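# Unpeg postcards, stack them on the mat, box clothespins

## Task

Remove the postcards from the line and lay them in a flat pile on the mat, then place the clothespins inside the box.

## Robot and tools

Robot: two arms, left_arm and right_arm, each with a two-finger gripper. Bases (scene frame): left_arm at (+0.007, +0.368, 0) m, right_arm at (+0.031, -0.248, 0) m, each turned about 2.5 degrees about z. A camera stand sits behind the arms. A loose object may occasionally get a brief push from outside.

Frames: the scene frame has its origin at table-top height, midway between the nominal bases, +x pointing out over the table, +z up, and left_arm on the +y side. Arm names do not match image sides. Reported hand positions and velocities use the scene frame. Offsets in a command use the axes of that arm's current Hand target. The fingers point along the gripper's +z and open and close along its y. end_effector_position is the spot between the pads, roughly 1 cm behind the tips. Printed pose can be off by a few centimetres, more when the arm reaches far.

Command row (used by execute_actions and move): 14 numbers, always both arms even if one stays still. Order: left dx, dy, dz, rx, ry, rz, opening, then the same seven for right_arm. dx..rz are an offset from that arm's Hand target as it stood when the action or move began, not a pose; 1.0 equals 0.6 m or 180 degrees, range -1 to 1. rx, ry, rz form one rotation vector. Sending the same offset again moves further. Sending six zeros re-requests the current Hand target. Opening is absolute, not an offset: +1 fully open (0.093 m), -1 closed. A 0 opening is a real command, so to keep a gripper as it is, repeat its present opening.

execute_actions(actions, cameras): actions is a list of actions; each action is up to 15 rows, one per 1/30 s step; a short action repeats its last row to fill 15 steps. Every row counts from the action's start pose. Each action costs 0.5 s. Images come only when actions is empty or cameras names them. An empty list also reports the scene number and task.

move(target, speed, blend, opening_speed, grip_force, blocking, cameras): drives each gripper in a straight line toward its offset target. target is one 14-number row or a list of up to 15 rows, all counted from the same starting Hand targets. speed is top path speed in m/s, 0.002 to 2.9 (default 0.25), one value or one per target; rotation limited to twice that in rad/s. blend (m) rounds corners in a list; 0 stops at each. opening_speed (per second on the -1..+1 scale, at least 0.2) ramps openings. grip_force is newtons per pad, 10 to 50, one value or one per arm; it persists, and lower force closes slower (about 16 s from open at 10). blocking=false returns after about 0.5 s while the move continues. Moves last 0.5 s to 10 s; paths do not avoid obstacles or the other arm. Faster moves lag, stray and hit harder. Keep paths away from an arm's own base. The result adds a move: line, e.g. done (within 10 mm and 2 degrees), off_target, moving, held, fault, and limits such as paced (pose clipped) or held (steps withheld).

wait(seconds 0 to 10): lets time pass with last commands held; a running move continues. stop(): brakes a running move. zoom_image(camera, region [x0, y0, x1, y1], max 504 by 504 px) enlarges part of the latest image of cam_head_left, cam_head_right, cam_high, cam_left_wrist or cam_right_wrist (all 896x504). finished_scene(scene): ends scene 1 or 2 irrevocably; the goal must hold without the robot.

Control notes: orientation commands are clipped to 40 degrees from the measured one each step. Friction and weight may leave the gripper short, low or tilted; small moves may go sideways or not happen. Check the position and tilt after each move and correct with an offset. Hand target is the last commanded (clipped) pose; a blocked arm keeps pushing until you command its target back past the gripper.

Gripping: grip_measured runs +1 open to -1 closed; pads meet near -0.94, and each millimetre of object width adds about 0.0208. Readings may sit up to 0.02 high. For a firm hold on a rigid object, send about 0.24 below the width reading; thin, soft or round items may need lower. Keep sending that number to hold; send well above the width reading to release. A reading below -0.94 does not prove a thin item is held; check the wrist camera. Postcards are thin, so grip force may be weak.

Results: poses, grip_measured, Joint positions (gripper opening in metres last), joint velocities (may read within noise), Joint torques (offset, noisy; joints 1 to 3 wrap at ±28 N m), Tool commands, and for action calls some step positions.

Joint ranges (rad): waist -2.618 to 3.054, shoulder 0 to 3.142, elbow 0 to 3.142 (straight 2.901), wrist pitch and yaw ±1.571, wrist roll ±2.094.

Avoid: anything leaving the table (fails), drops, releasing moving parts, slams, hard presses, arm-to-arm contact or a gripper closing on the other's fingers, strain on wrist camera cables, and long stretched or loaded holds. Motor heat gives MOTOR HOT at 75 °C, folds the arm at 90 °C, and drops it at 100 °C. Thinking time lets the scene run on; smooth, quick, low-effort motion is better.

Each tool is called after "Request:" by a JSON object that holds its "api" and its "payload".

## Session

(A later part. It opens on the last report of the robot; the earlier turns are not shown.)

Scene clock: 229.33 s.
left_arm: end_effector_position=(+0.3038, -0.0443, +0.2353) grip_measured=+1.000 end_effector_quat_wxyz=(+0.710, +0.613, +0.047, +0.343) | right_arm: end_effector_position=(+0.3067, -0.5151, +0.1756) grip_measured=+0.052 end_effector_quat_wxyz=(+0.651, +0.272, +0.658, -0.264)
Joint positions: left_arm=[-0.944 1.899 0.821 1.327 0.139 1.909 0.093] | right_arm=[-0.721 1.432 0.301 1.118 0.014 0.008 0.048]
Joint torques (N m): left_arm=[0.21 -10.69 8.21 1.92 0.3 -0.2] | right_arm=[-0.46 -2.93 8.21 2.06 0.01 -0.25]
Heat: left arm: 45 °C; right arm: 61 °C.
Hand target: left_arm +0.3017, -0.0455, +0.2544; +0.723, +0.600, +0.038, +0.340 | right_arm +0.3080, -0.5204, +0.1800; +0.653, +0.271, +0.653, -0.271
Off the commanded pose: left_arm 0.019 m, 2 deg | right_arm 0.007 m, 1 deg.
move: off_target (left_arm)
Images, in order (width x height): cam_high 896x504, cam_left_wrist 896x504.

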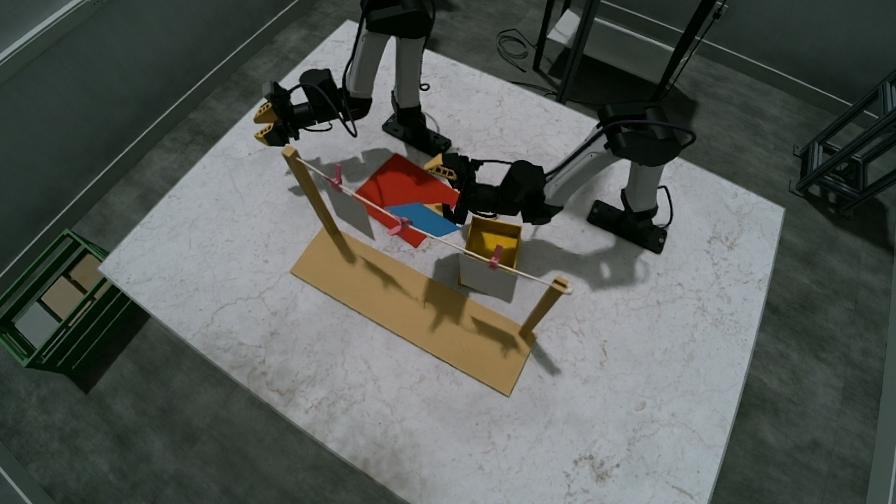

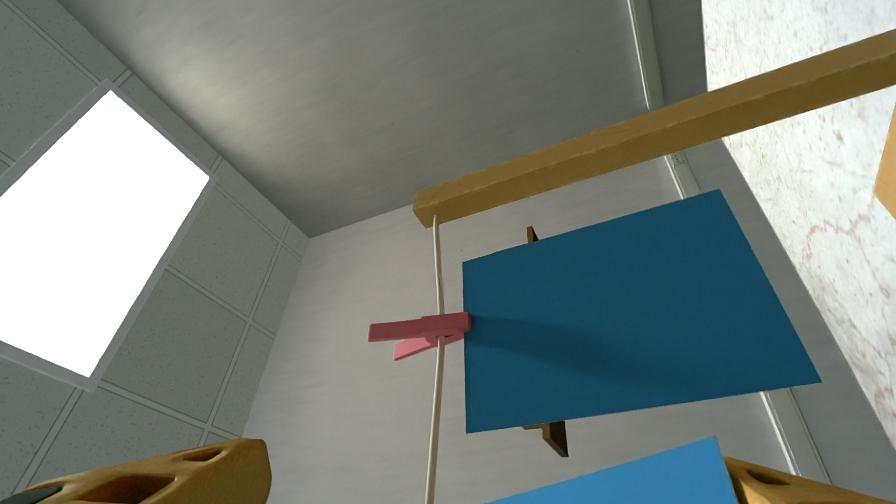

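Request:
{"api": "move", "payload": {"target": [0,0,0,0,0,0,-0.6,0,0,0,0,0,0,0.05], "opening_speed": 0.8, "cameras": ["cam_left_wrist","cam_high"]}}

Request:
{"api": "zoom_image", "payload": {"camera": "cam_high", "region": [350, 160, 540, 300]}}

Scene clock: 241.03 s.
left_arm: end_effector_position=(+0.3036, -0.0446, +0.2349) grip_measured=-0.597 end_effector_quat_wxyz=(+0.710, +0.614, +0.046, +0.342) | right_arm: end_effector_position=(+0.3067, -0.5151, +0.1756) grip_measured=+0.052 end_effector_quat_wxyz=(+0.651, +0.272, +0.658, -0.264)
Joint positions: left_arm=[-0.944 1.899 0.821 1.326 0.141 1.909 0.017] | right_arm=[-0.721 1.432 0.301 1.118 0.014 0.008 0.048]
Joint torques (N m): left_arm=[0.21 -10.69 8.17 1.94 0.3 -0.2] | right_arm=[-0.44 -2.96 8.25 2.06 0.01 -0.24]
Heat: left arm: 46 °C; right arm: 61 °C.
Hand target: left_arm +0.3016, -0.0455, +0.2544; +0.723, +0.600, +0.037, +0.340 | right_arm +0.3080, -0.5204, +0.1800; +0.653, +0.271, +0.653, -0.271
Off the commanded pose: left_arm 0.020 m, 2 deg | right_arm 0.007 m, 1 deg.
move: off_target (left_arm)
Images, in order (width x height): cam_high 896x504, cam_left_wrist 896x504.

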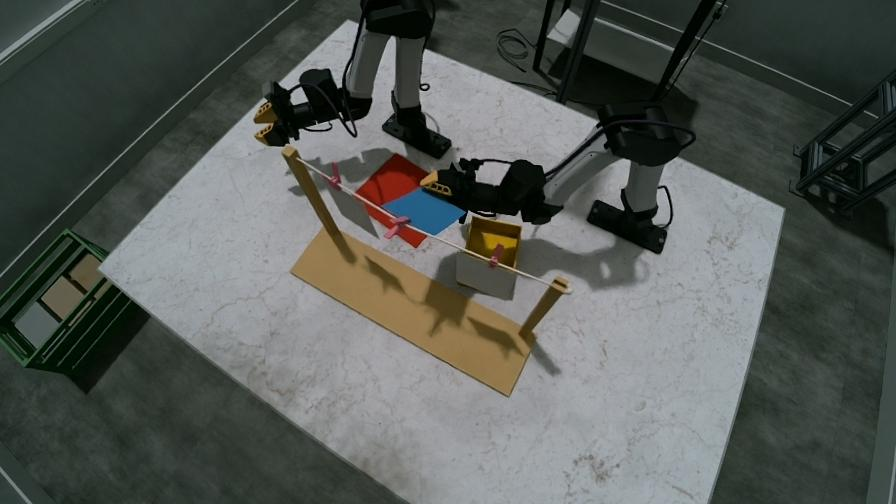

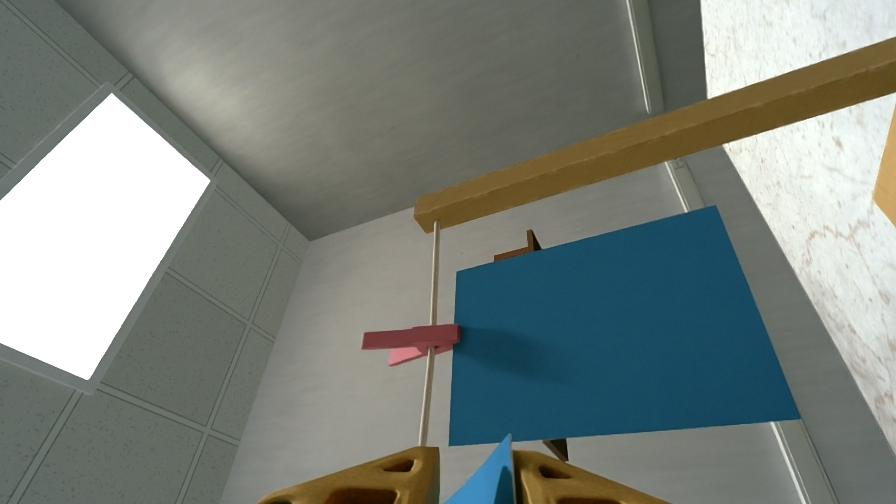

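Scaled by 2.653 from the camera's 896x504 image, which has a finer 1280x720 frame.

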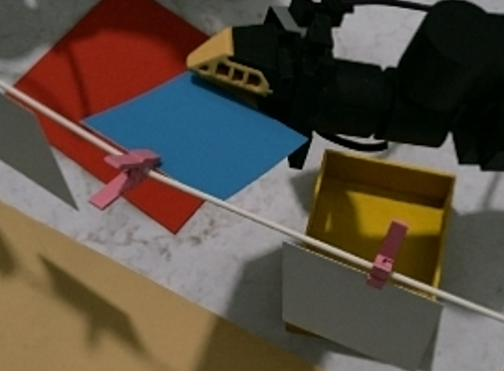

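Request:
{"api": "move", "payload": {"target": [0,0,0,0,0,0,-1,0,0,0,0,0,0,0.05], "opening_speed": 0.6, "cameras": ["cam_left_wrist","cam_high"]}}

Request:
{"api": "zoom_image", "payload": {"camera": "cam_high", "region": [350, 160, 540, 300]}}

Scene clock: 243.93 s.
left_arm: end_effector_position=(+0.3035, -0.0446, +0.2348) grip_measured=-0.971 end_effector_quat_wxyz=(+0.710, +0.614, +0.046, +0.342) | right_arm: end_effector_position=(+0.3067, -0.5151, +0.1756) grip_measured=+0.052 end_effector_quat_wxyz=(+0.651, +0.272, +0.658, -0.264)
Joint positions: left_arm=[-0.944 1.899 0.821 1.325 0.142 1.909 0] | right_arm=[-0.721 1.432 0.301 1.118 0.014 0.008 0.048]
Joint torques (N m): left_arm=[0.17 -10.67 8.2 1.95 0.29 -0.2] | right_arm=[-0.44 -2.93 8.24 2.06 0.01 -0.25]
Heat: left arm: 46 °C; right arm: 61 °C.
Hand target: left_arm +0.3016, -0.0455, +0.2544; +0.723, +0.600, +0.038, +0.340 | right_arm +0.3080, -0.5204, +0.1800; +0.653, +0.271, +0.653, -0.271
Off the commanded pose: left_arm 0.020 m, 2 deg | right_arm 0.007 m, 1 deg.
move: off_target (left_arm)
Images, in order (width x height): cam_high 896x504, cam_left_wrist 896x504.

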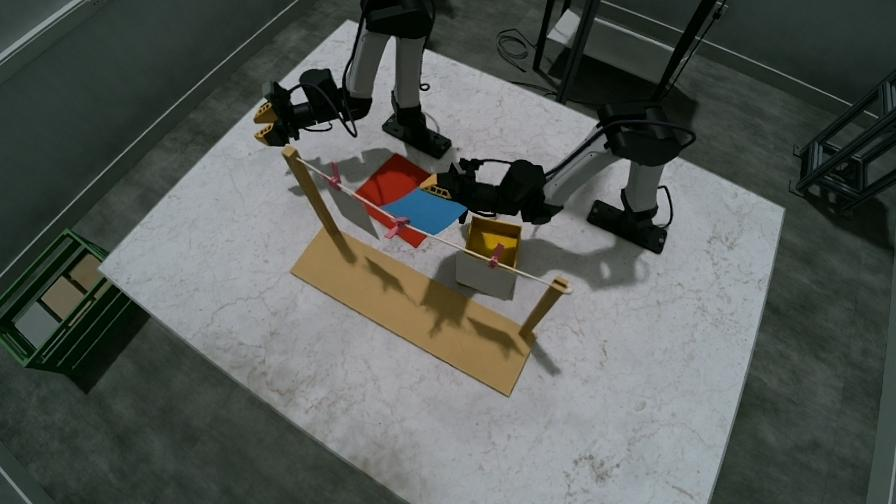

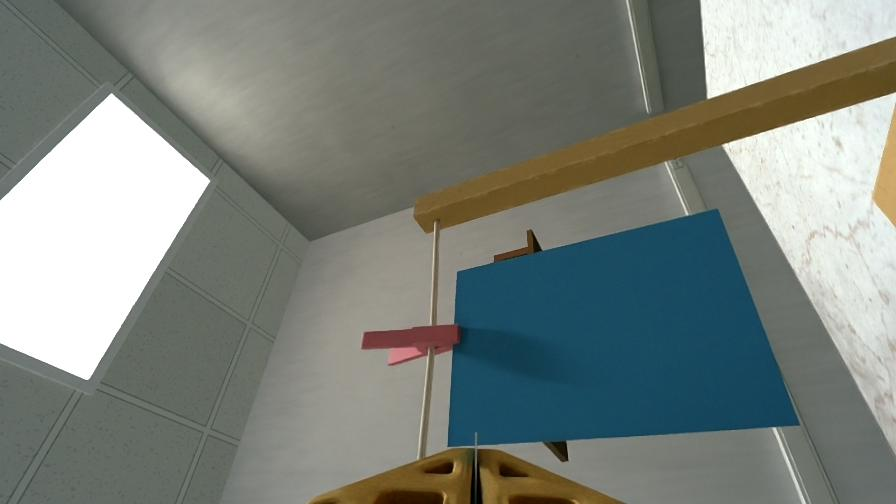

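Scaled by 2.653 from the camera's 896x504 image, which has a finer 1280x720 frame.

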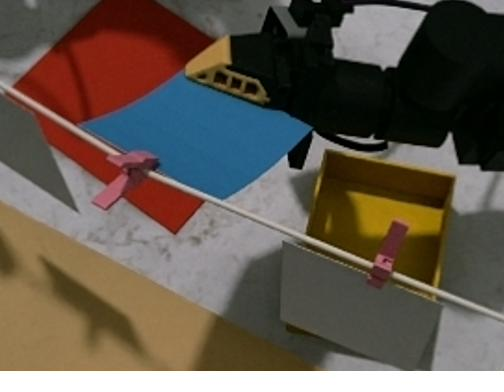

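Request:
{"api": "move", "payload": {"target": [-0.0948,0.0185,-0.0594,0,0,0,-1,0,0,0,0,0,0,0.05], "speed": 0.06, "cameras": ["cam_left_wrist","cam_high"]}}

Request:
{"api": "zoom_image", "payload": {"camera": "cam_high", "region": [350, 160, 540, 300]}}

Scene clock: 249.47 s.
left_arm: end_effector_position=(+0.2408, -0.0509, +0.2141) grip_measured=-0.971 end_effector_quat_wxyz=(+0.706, +0.625, +0.041, +0.330) | right_arm: end_effector_position=(+0.3067, -0.5151, +0.1756) grip_measured=+0.052 end_effector_quat_wxyz=(+0.651, +0.272, +0.658, -0.264)
Joint positions: left_arm=[-1.102 1.86 0.673 1.403 0.009 1.941 0] | right_arm=[-0.721 1.432 0.301 1.118 0.014 0.008 0.048]
Joint torques (N m): left_arm=[-0.34 -9.7 5.38 2.52 0.09 -0.07] | right_arm=[-0.47 -2.95 8.23 2.06 0.01 -0.24]
Heat: left arm: 46 °C; right arm: 61 °C.
Hand target: left_arm +0.2365, -0.0455, +0.2343; +0.723, +0.600, +0.038, +0.340 | right_arm +0.3080, -0.5204, +0.1800; +0.653, +0.271, +0.653, -0.271
Off the commanded pose: left_arm 0.021 m, 4 deg | right_arm 0.007 m, 1 deg.
move: off_target (left_arm)
Images, in order (width x height): cam_high 896x504, cam_left_wrist 896x504.

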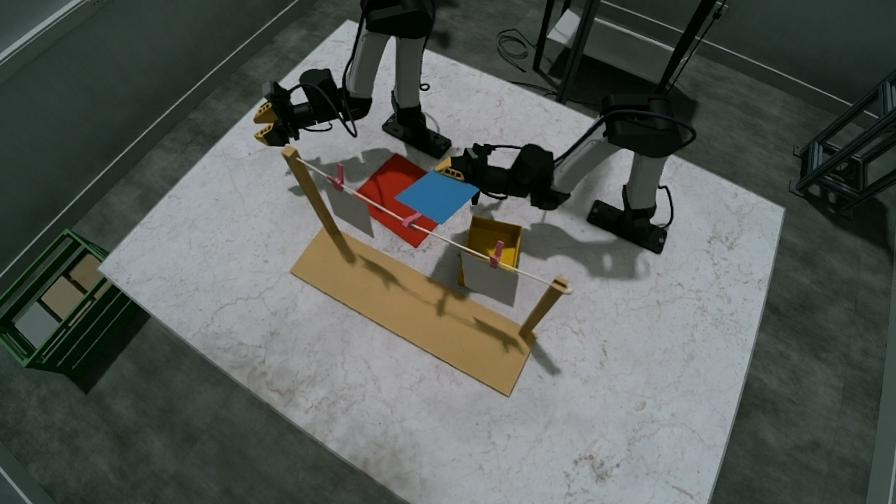

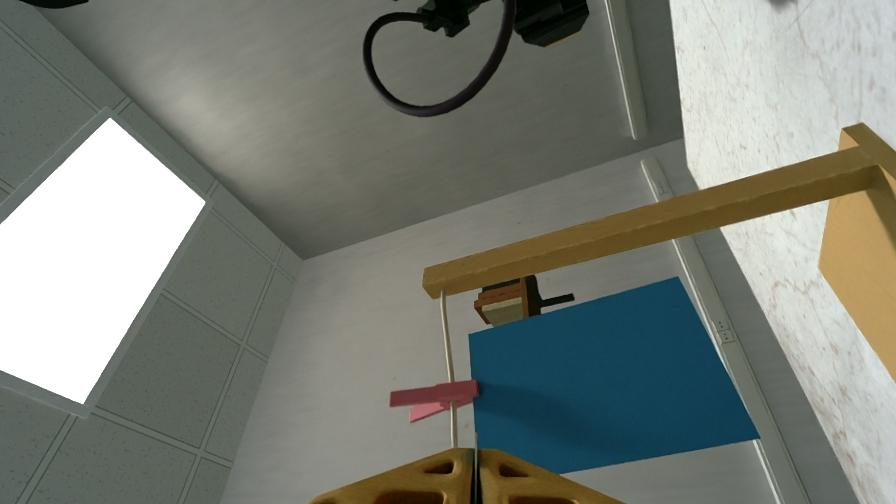

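Scaled by 2.653 from the camera's 896x504 image, which has a finer 1280x720 frame.

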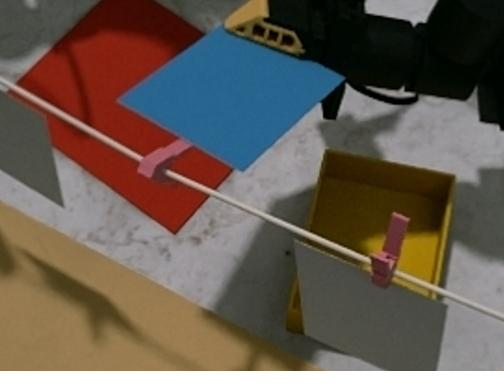

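Request:
{"api": "move", "payload": {"target": [-0.2248,-0.0495,0.031,0.1336,-0.0187,-0.1177,-1,0,0,0,0,0,0,0.05], "speed": 0.2, "cameras": ["cam_head_left","cam_left_wrist","cam_high"]}}

Scene clock: 270.10 s.
left_arm: end_effector_position=(+0.1538, -0.1298, +0.1682) grip_measured=-0.971 end_effector_quat_wxyz=(+0.636, +0.728, +0.187, +0.174) | right_arm: end_effector_position=(+0.3067, -0.5151, +0.1756) grip_measured=+0.052 end_effector_quat_wxyz=(+0.651, +0.272, +0.658, -0.264)
Joint positions: left_arm=[-1.435 1.86 0.9 0.82 -0.336 1.539 0] | right_arm=[-0.721 1.432 0.301 1.118 0.014 0.008 0.048]
Joint torques (N m): left_arm=[-0.17 -6.87 9.14 2.09 0.03 -0.3] | right_arm=[-0.44 -2.95 8.25 2.06 0.02 -0.25]
Heat: left arm: 46 °C; right arm: 61 °C.
Hand target: left_arm +0.1552, -0.1350, +0.1652; +0.633, +0.729, +0.195, +0.170 | right_arm +0.3080, -0.5204, +0.1800; +0.653, +0.271, +0.653, -0.271
Off the commanded pose: left_arm 0.006 m, 1 deg | right_arm 0.007 m, 1 deg.
move: done
Images, in order (width x height): cam_head_left 896x504, cam_high 896x504, cam_left_wrist 896x504.

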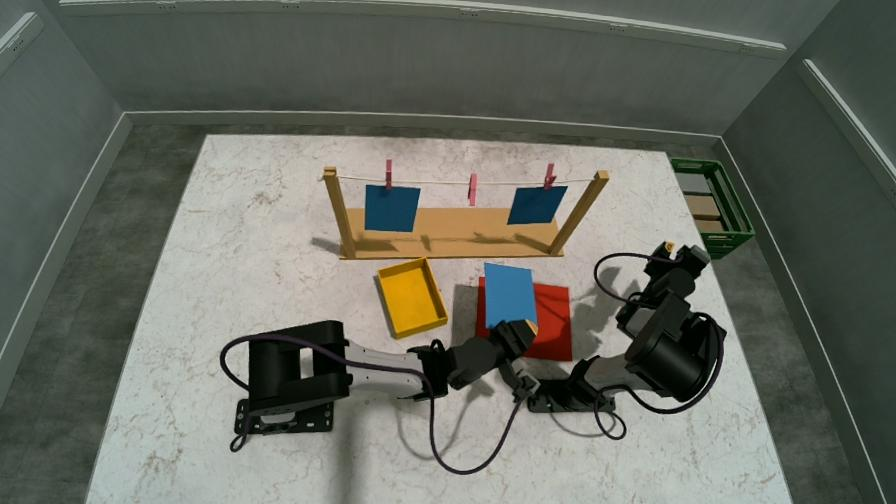

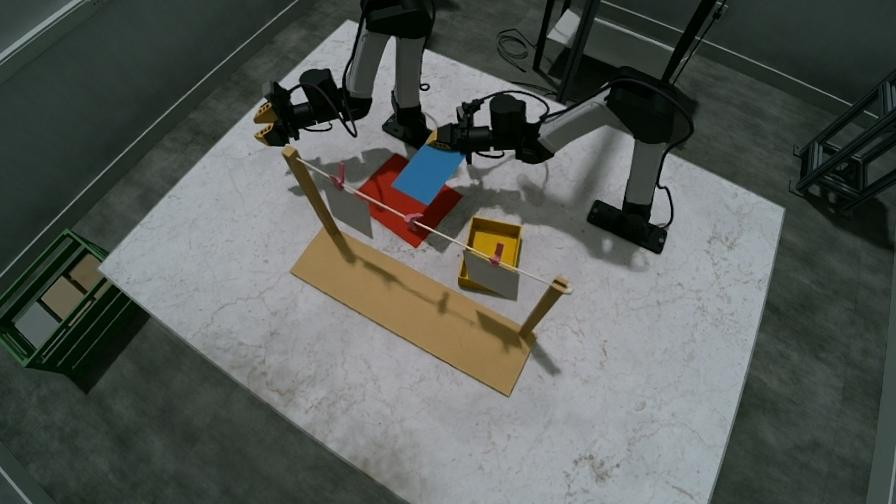

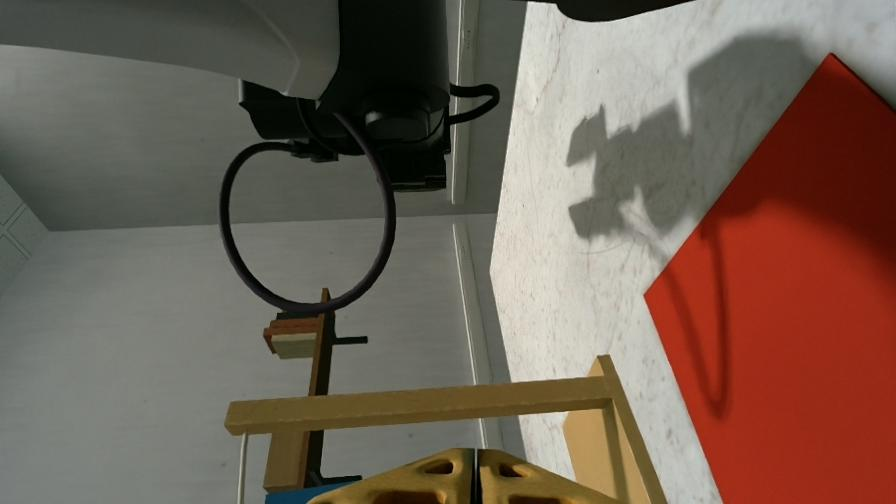

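Request:
{"api": "move", "payload": {"target": [-0.011,-0.1275,0.0505,0,0,0,-1,0,0,0,0,0,0,0.05], "speed": 0.15, "cameras": ["cam_head_left","cam_left_wrist"]}}

Request:
{"api": "zoom_image", "payload": {"camera": "cam_head_left", "region": [370, 240, 630, 420]}}

Scene clock: 289.57 s.
left_arm: end_effector_position=(+0.1576, -0.1504, +0.0829) grip_measured=-0.971 end_effector_quat_wxyz=(+0.624, +0.738, +0.187, +0.174) | right_arm: end_effector_position=(+0.3067, -0.5151, +0.1756) grip_measured=+0.052 end_effector_quat_wxyz=(+0.651, +0.272, +0.658, -0.264)
Joint positions: left_arm=[-1.435 2.163 0.939 1.054 -0.336 1.537 0] | right_arm=[-0.721 1.432 0.301 1.118 0.014 0.008 0.048]
Joint torques (N m): left_arm=[-0.05 -8.39 7.47 2.39 0.02 -0.27] | right_arm=[-0.46 -2.92 8.23 2.06 0.01 -0.25]
Heat: left arm: 46 °C; right arm: 61 °C.
Hand target: left_arm +0.1591, -0.1550, +0.0853; +0.633, +0.729, +0.195, +0.170 | right_arm +0.3080, -0.5204, +0.1800; +0.653, +0.271, +0.653, -0.271
Off the commanded pose: left_arm 0.005 m, 2 deg | right_arm 0.007 m, 1 deg.
move: done
Images, in order (width x height): cam_head_left 896x504, cam_left_wrist 896x504.

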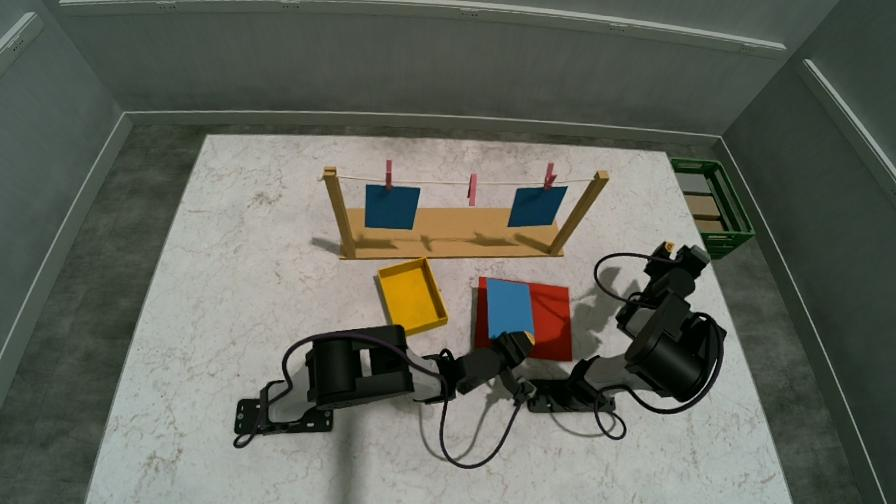

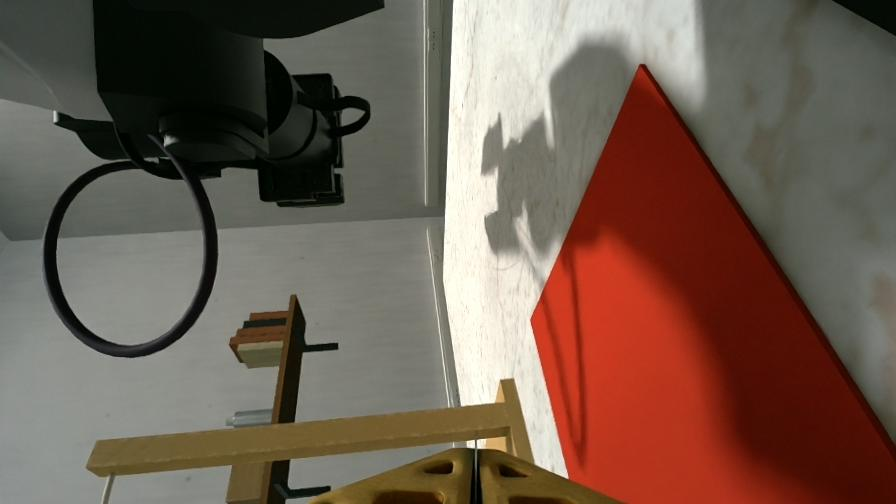

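Scaled by 1.938 from the camera's 896x504 image, which has a finer 1280x720 frame.

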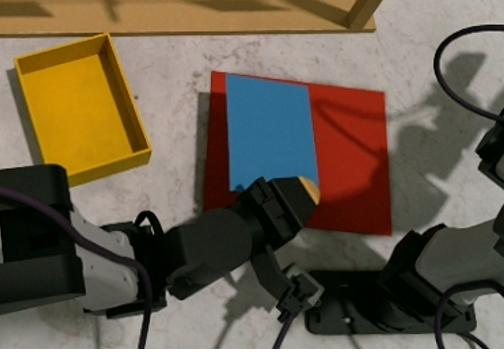

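Request:
{"api": "move", "payload": {"target": [0.0015,-0.0787,0.0265,0,0,-0.0444,-1,0,0,0,0,0,0,0.05], "speed": 0.08, "cameras": ["cam_head_left","cam_left_wrist"]}}

Request:
{"api": "zoom_image", "payload": {"camera": "cam_head_left", "region": [370, 240, 630, 420]}}

Scene clock: 300.43 s.
left_arm: end_effector_position=(+0.1626, -0.1614, +0.0489) grip_measured=-0.971 end_effector_quat_wxyz=(+0.650, +0.710, +0.237, +0.132) | right_arm: end_effector_position=(+0.3067, -0.5151, +0.1756) grip_measured=+0.052 end_effector_quat_wxyz=(+0.651, +0.272, +0.658, -0.264)
Joint positions: left_arm=[-1.429 2.339 0.998 1.214 -0.336 1.406 0] | right_arm=[-0.721 1.432 0.301 1.118 0.014 0.008 0.048]
Joint torques (N m): left_arm=[0.29 -8.09 6.28 2.2 0.13 -0.32] | right_arm=[-0.43 -2.91 8.23 2.06 0.01 -0.24]
Heat: left arm: 48 °C; right arm: 61 °C.
Hand target: left_arm +0.1645, -0.1624, +0.0363; +0.644, +0.714, +0.246, +0.125 | right_arm +0.3080, -0.5204, +0.1799; +0.653, +0.271, +0.653, -0.271
Off the commanded pose: left_arm 0.013 m, 2 deg | right_arm 0.007 m, 1 deg.
move: off_target (left_arm)
Images, in order (width x height): cam_head_left 896x504, cam_left_wrist 896x504.

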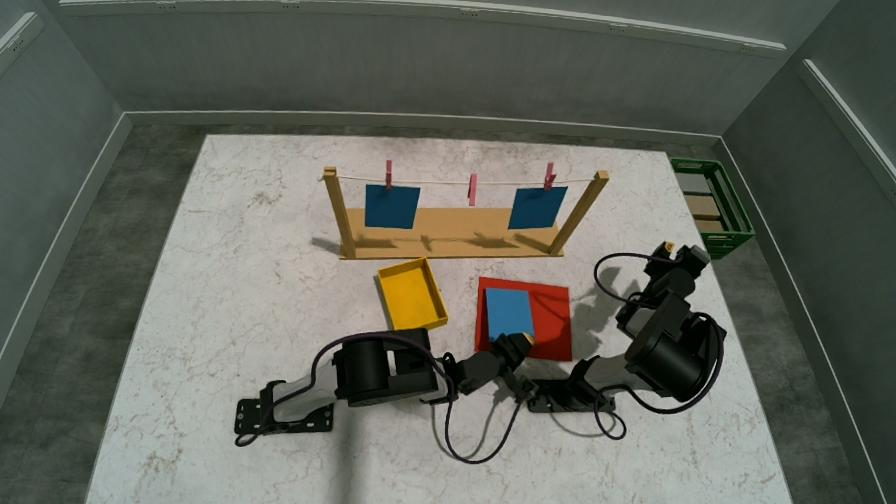

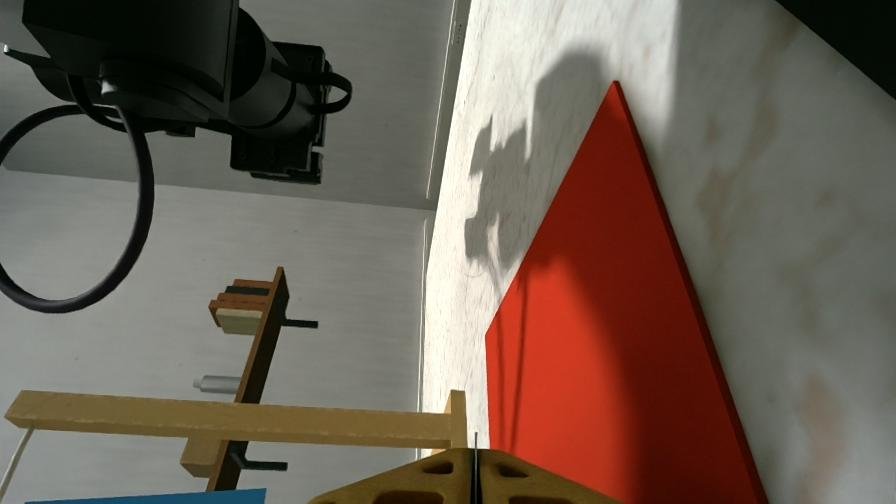

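Scaled by 1.938 from the camera's 896x504 image, which has a finer 1280x720 frame.

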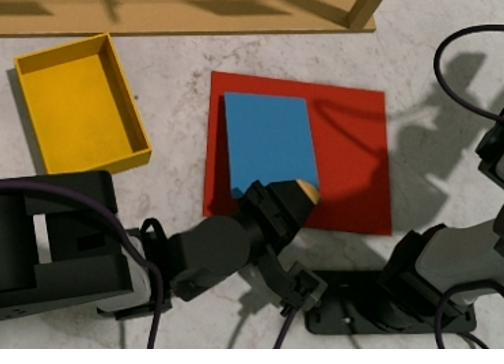

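Request:
{"api": "move", "payload": {"target": [0.0193,-0.0177,0.001,0,0,0,-1,0,0,0,0,0,0,0.05], "speed": 0.06, "cameras": ["cam_head_left","cam_left_wrist","cam_high"]}}

Request:
{"api": "zoom_image", "payload": {"camera": "cam_head_left", "region": [430, 250, 590, 400]}}

Request:
{"api": "zoom_image", "payload": {"camera": "cam_high", "region": [350, 80, 540, 250]}}

Scene clock: 305.47 s.
left_arm: end_effector_position=(+0.1690, -0.1598, +0.0523) grip_measured=-0.971 end_effector_quat_wxyz=(+0.664, +0.695, +0.242, +0.133) | right_arm: end_effector_position=(+0.3067, -0.5151, +0.1756) grip_measured=+0.052 end_effector_quat_wxyz=(+0.651, +0.272, +0.658, -0.264)
Joint positions: left_arm=[-1.417 2.358 0.998 1.272 -0.334 1.406 0] | right_arm=[-0.721 1.432 0.301 1.118 0.014 0.008 0.048]
Joint torques (N m): left_arm=[-0.09 -10.56 5.16 2.16 0.06 -0.11] | right_arm=[-0.44 -2.93 8.23 2.06 0.01 -0.24]
Heat: left arm: 48 °C; right arm: 61 °C.
Hand target: left_arm +0.1689, -0.1597, +0.0511; +0.662, +0.697, +0.242, +0.134 (not the last commanded pose) | right_arm +0.3080, -0.5204, +0.1799; +0.653, +0.271, +0.653, -0.271
Off the commanded pose: left_arm 0.029 m, 3 deg | right_arm 0.007 m, 1 deg.
move: held (left_arm; a check stopped the path); limits=held
pose unreachable (left arm): on one or more control steps of this call, first in action 0 (counted from 0), this arm could not follow its commanded pose, so it was not sent that pose on those steps. It may still have moved: this result reports where it is.
cause: moving toward the commanded pose would bring a part of the arm too close to another arm (this arm's wrist camera and the right arm's base, 22 mm apart when this arm was first held).
Images, in order (width x height): cam_head_left 896x504, cam_high 896x504, cam_left_wrist 896x504.

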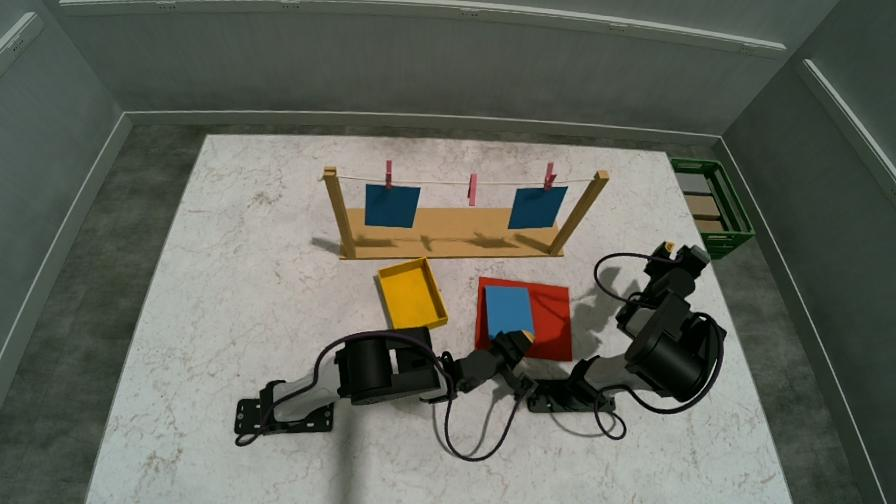

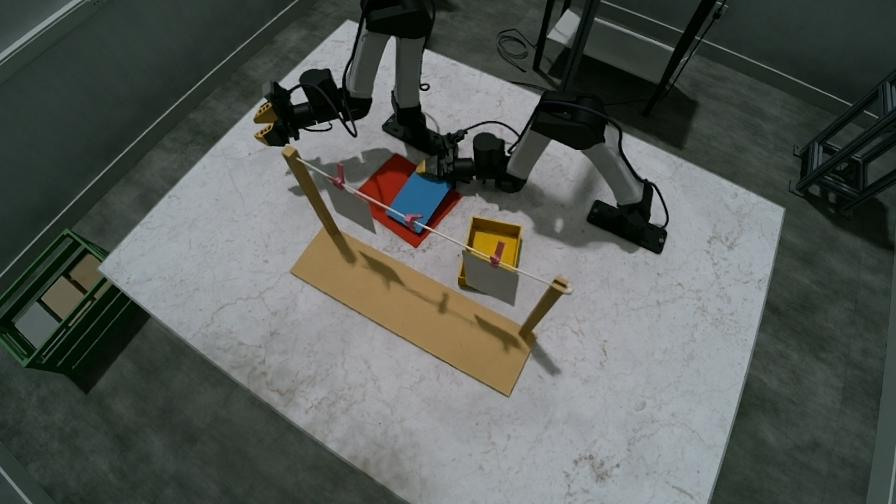

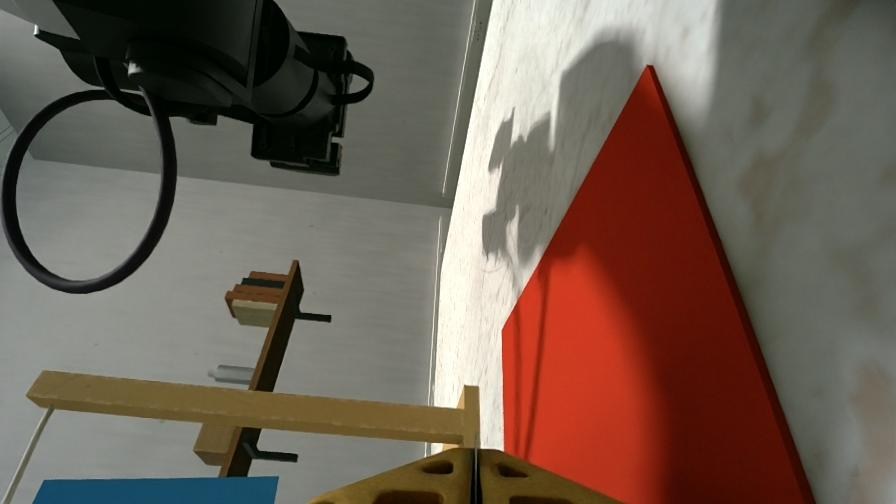

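Scaled by 3.150 from the camera's 896x504 image, which has a finer 1280x720 frame.

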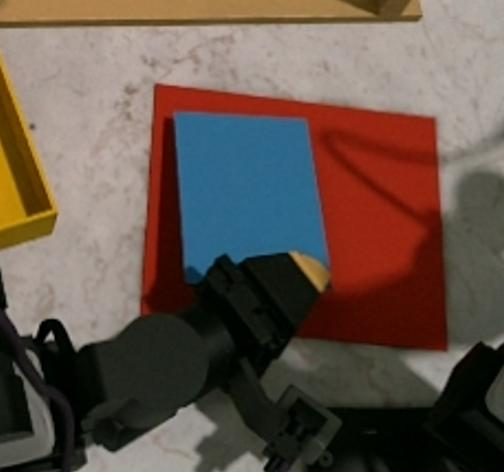

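Scaled by 2.653 from the camera's 896x504 image, which has a finer 1280x720 frame.

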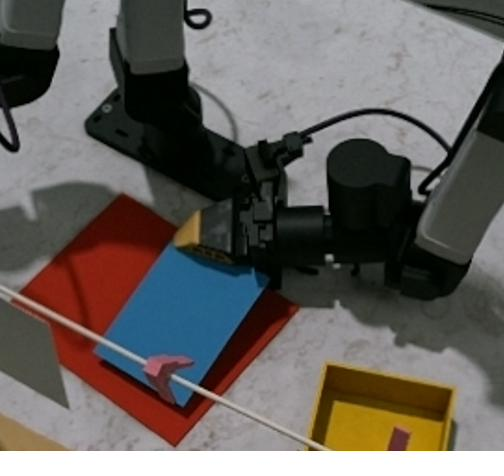

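Request:
{"api": "move", "payload": {"target": [[0.013,0.0145,-0.0098,0.0047,-0.0381,0.0058,-1,0,0,0,0,0,0,0.05],[0.0193,-0.0333,-0.0055,0.0047,-0.0381,0.0058,-1,0,0,0,0,0,0,0.05]], "speed": 0.06, "cameras": ["cam_head_left","cam_high"]}}

Request:
{"api": "zoom_image", "payload": {"camera": "cam_head_left", "region": [430, 250, 590, 400]}}

Request:
{"api": "zoom_image", "payload": {"camera": "cam_high", "region": [350, 80, 540, 250]}}

Scene clock: 314.77 s.
left_arm: end_effector_position=(+0.1761, -0.1505, +0.0575) grip_measured=-0.971 end_effector_quat_wxyz=(+0.691, +0.687, +0.200, +0.105) | right_arm: end_effector_position=(+0.3067, -0.5151, +0.1756) grip_measured=+0.052 end_effector_quat_wxyz=(+0.651, +0.272, +0.658, -0.264)
Joint positions: left_arm=[-1.352 2.372 0.947 1.401 -0.172 1.435 0] | right_arm=[-0.721 1.432 0.301 1.118 0.014 0.008 0.048]
Joint torques (N m): left_arm=[0.23 -6.9 5.03 1.97 0.38 -0.16] | right_arm=[-0.47 -2.91 8.23 2.06 0 -0.24]
Heat: left arm: 48 °C; right arm: 61 °C.
Hand target: left_arm +0.1737, -0.1508, +0.0300; +0.668, +0.711, +0.196, +0.096 | right_arm +0.3080, -0.5204, +0.1799; +0.653, +0.271, +0.653, -0.271
Off the commanded pose: left_arm 0.028 m, 4 deg | right_arm 0.007 m, 1 deg.
move: off_target (left_arm)
Images, in order (width x height): cam_head_left 896x504, cam_high 896x504.

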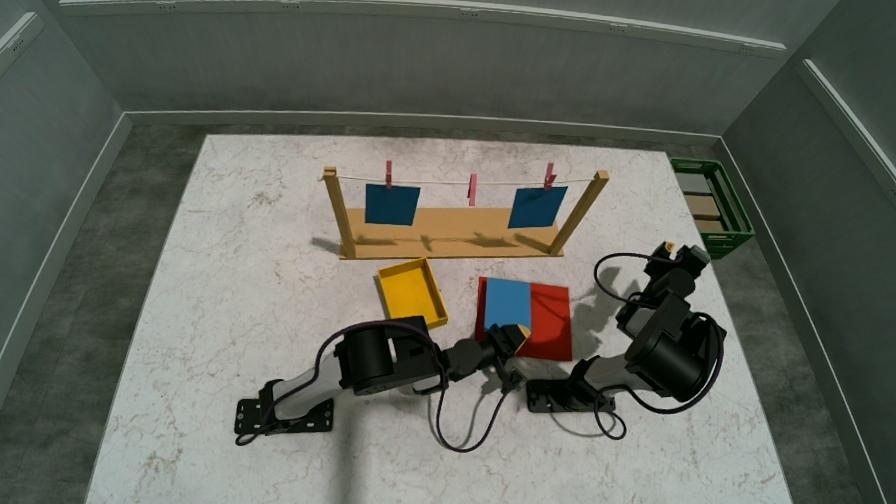

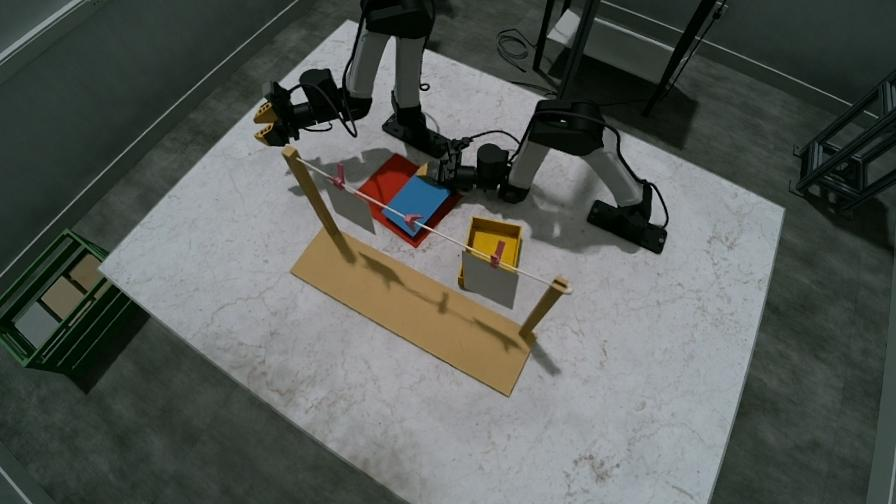

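Scaled by 3.150 from the camera's 896x504 image, which has a finer 1280x720 frame.

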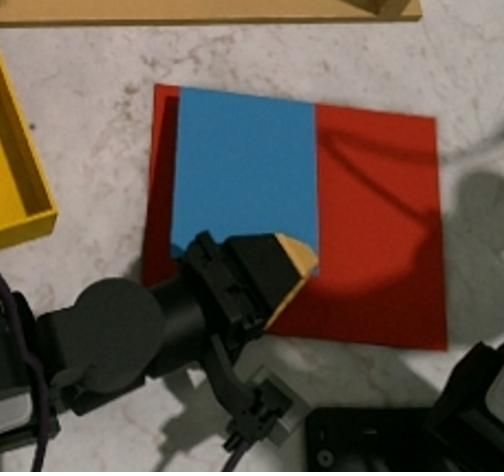

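Scaled by 2.653 from the camera's 896x504 image, which has a finer 1280x720 frame.

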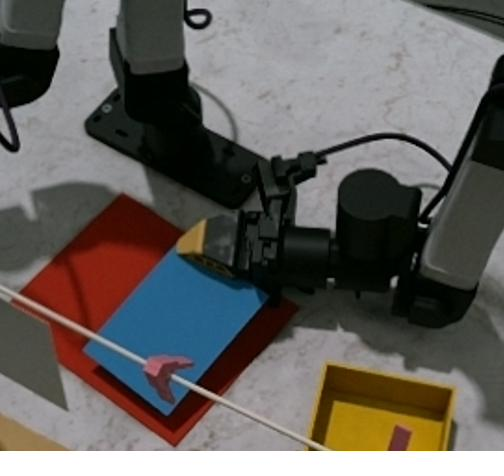

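Request:
{"api": "move", "payload": {"target": [-0.0043,-0.0173,0.004,0,0,0,-1,0,0,0,0,0,0,0.05], "speed": 0.05, "cameras": []}}

Scene clock: 319.80 s.
left_arm: end_effector_position=(+0.1768, -0.1530, +0.0592) grip_measured=-0.971 end_effector_quat_wxyz=(+0.701, +0.677, +0.197, +0.107) | right_arm: end_effector_position=(+0.3067, -0.5151, +0.1756) grip_measured=+0.052 end_effector_quat_wxyz=(+0.651, +0.272, +0.658, -0.264)
Joint positions: left_arm=[-1.352 2.398 0.963 1.442 -0.172 1.441 0] | right_arm=[-0.721 1.432 0.301 1.118 0.014 0.008 0.048]
Joint torques (N m): left_arm=[-0.57 -6 4.7 1.82 0.28 -0.23] | right_arm=[-0.46 -2.91 8.24 2.05 0.01 -0.25]
Heat: left arm: 47 °C; right arm: 61 °C.
Hand target: left_arm +0.1708, -0.1537, +0.0197; +0.668, +0.711, +0.196, +0.096 | right_arm +0.3080, -0.5204, +0.1799; +0.653, +0.271, +0.653, -0.271
Off the commanded pose: left_arm 0.040 m, 6 deg | right_arm 0.007 m, 1 deg.
move: off_target (left_arm)
No camera images: "cameras" was empty.

Request:
{"api": "move", "payload": {"target": [-0.0102,0.0828,-0.0037,0.0941,0.0027,0.0407,-1,0,0,0,0,0,0,0.05], "speed": 0.08, "cameras": ["cam_head_left","cam_high"]}}

Request:
{"api": "zoom_image", "payload": {"camera": "cam_head_left", "region": [430, 250, 590, 400]}}

Request:
{"api": "zoom_image", "payload": {"camera": "cam_high", "region": [350, 80, 540, 250]}}

Scene clock: 330.47 s.
left_arm: end_effector_position=(+0.1723, -0.1485, +0.0467) grip_measured=-0.971 end_effector_quat_wxyz=(+0.531, +0.821, +0.174, +0.119) | right_arm: end_effector_position=(+0.3067, -0.5151, +0.1756) grip_measured=+0.052 end_effector_quat_wxyz=(+0.651, +0.272, +0.658, -0.264)
Joint positions: left_arm=[-1.352 2.125 1.02 0.679 -0.153 1.514 0] | right_arm=[-0.721 1.432 0.301 1.118 0.014 0.008 0.048]
Joint torques (N m): left_arm=[0.28 -13.11 7.99 2.02 0.37 -0.04] | right_arm=[-0.43 -2.92 8.25 2.07 0.01 -0.24]
Heat: left arm: 46 °C; right arm: 62 °C.
Hand target: left_arm +0.1719, -0.1556, +0.0699; +0.548, +0.812, +0.165, +0.112 | right_arm +0.3080, -0.5204, +0.1799; +0.653, +0.271, +0.653, -0.271
Off the commanded pose: left_arm 0.024 m, 3 deg | right_arm 0.007 m, 1 deg.
move: off_target (left_arm)
Images, in order (width x height): cam_head_left 896x504, cam_high 896x504.

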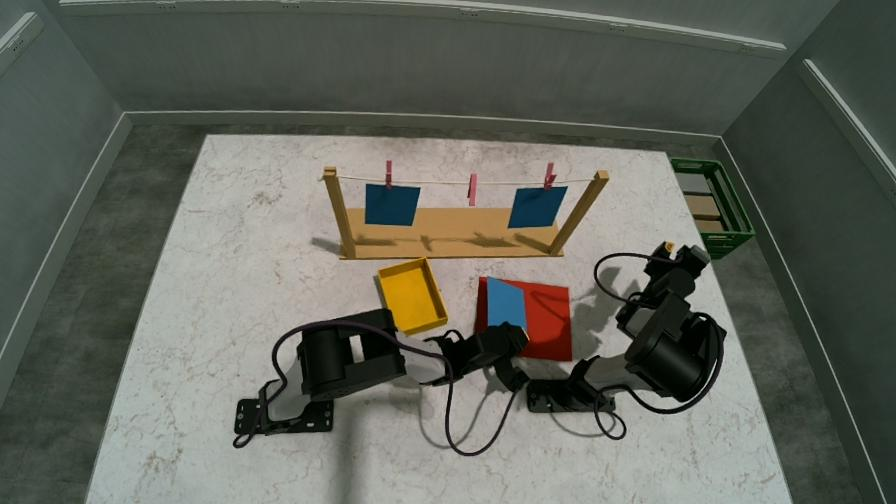

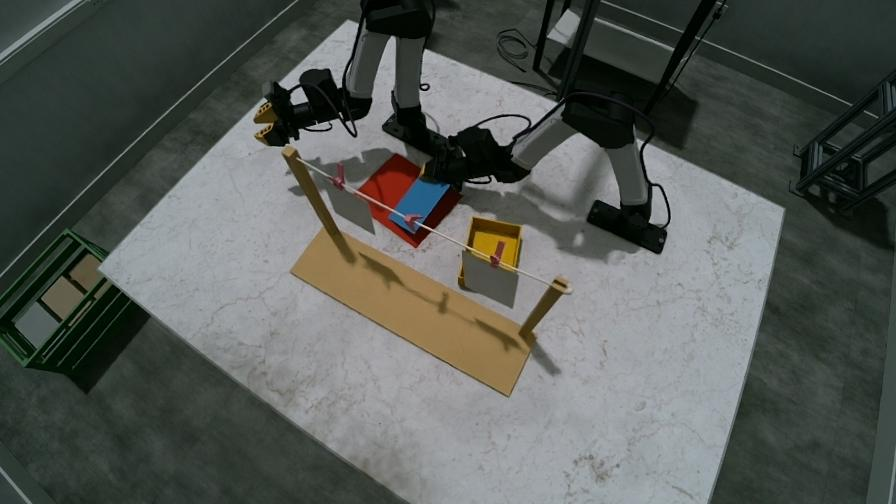

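Scaled by 3.150 from the camera's 896x504 image, which has a finer 1280x720 frame.

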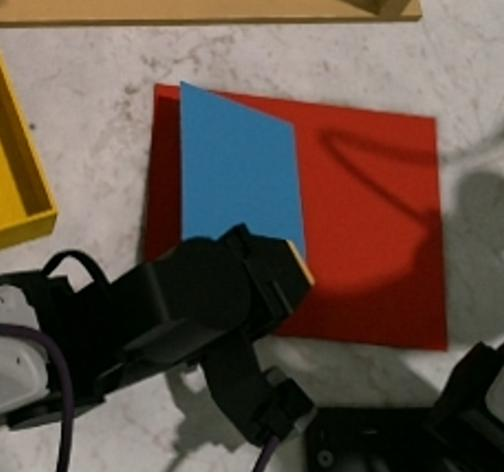

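Scaled by 2.653 from the camera's 896x504 image, which has a finer 1280x720 frame.

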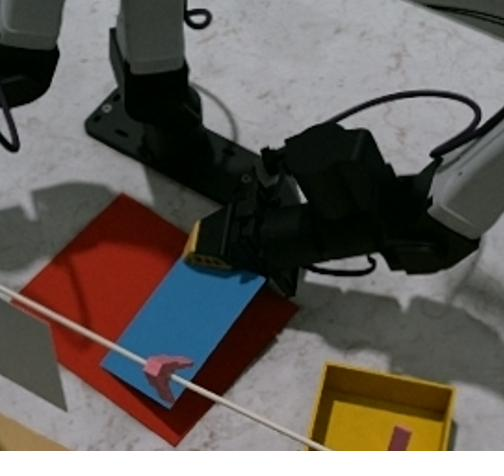

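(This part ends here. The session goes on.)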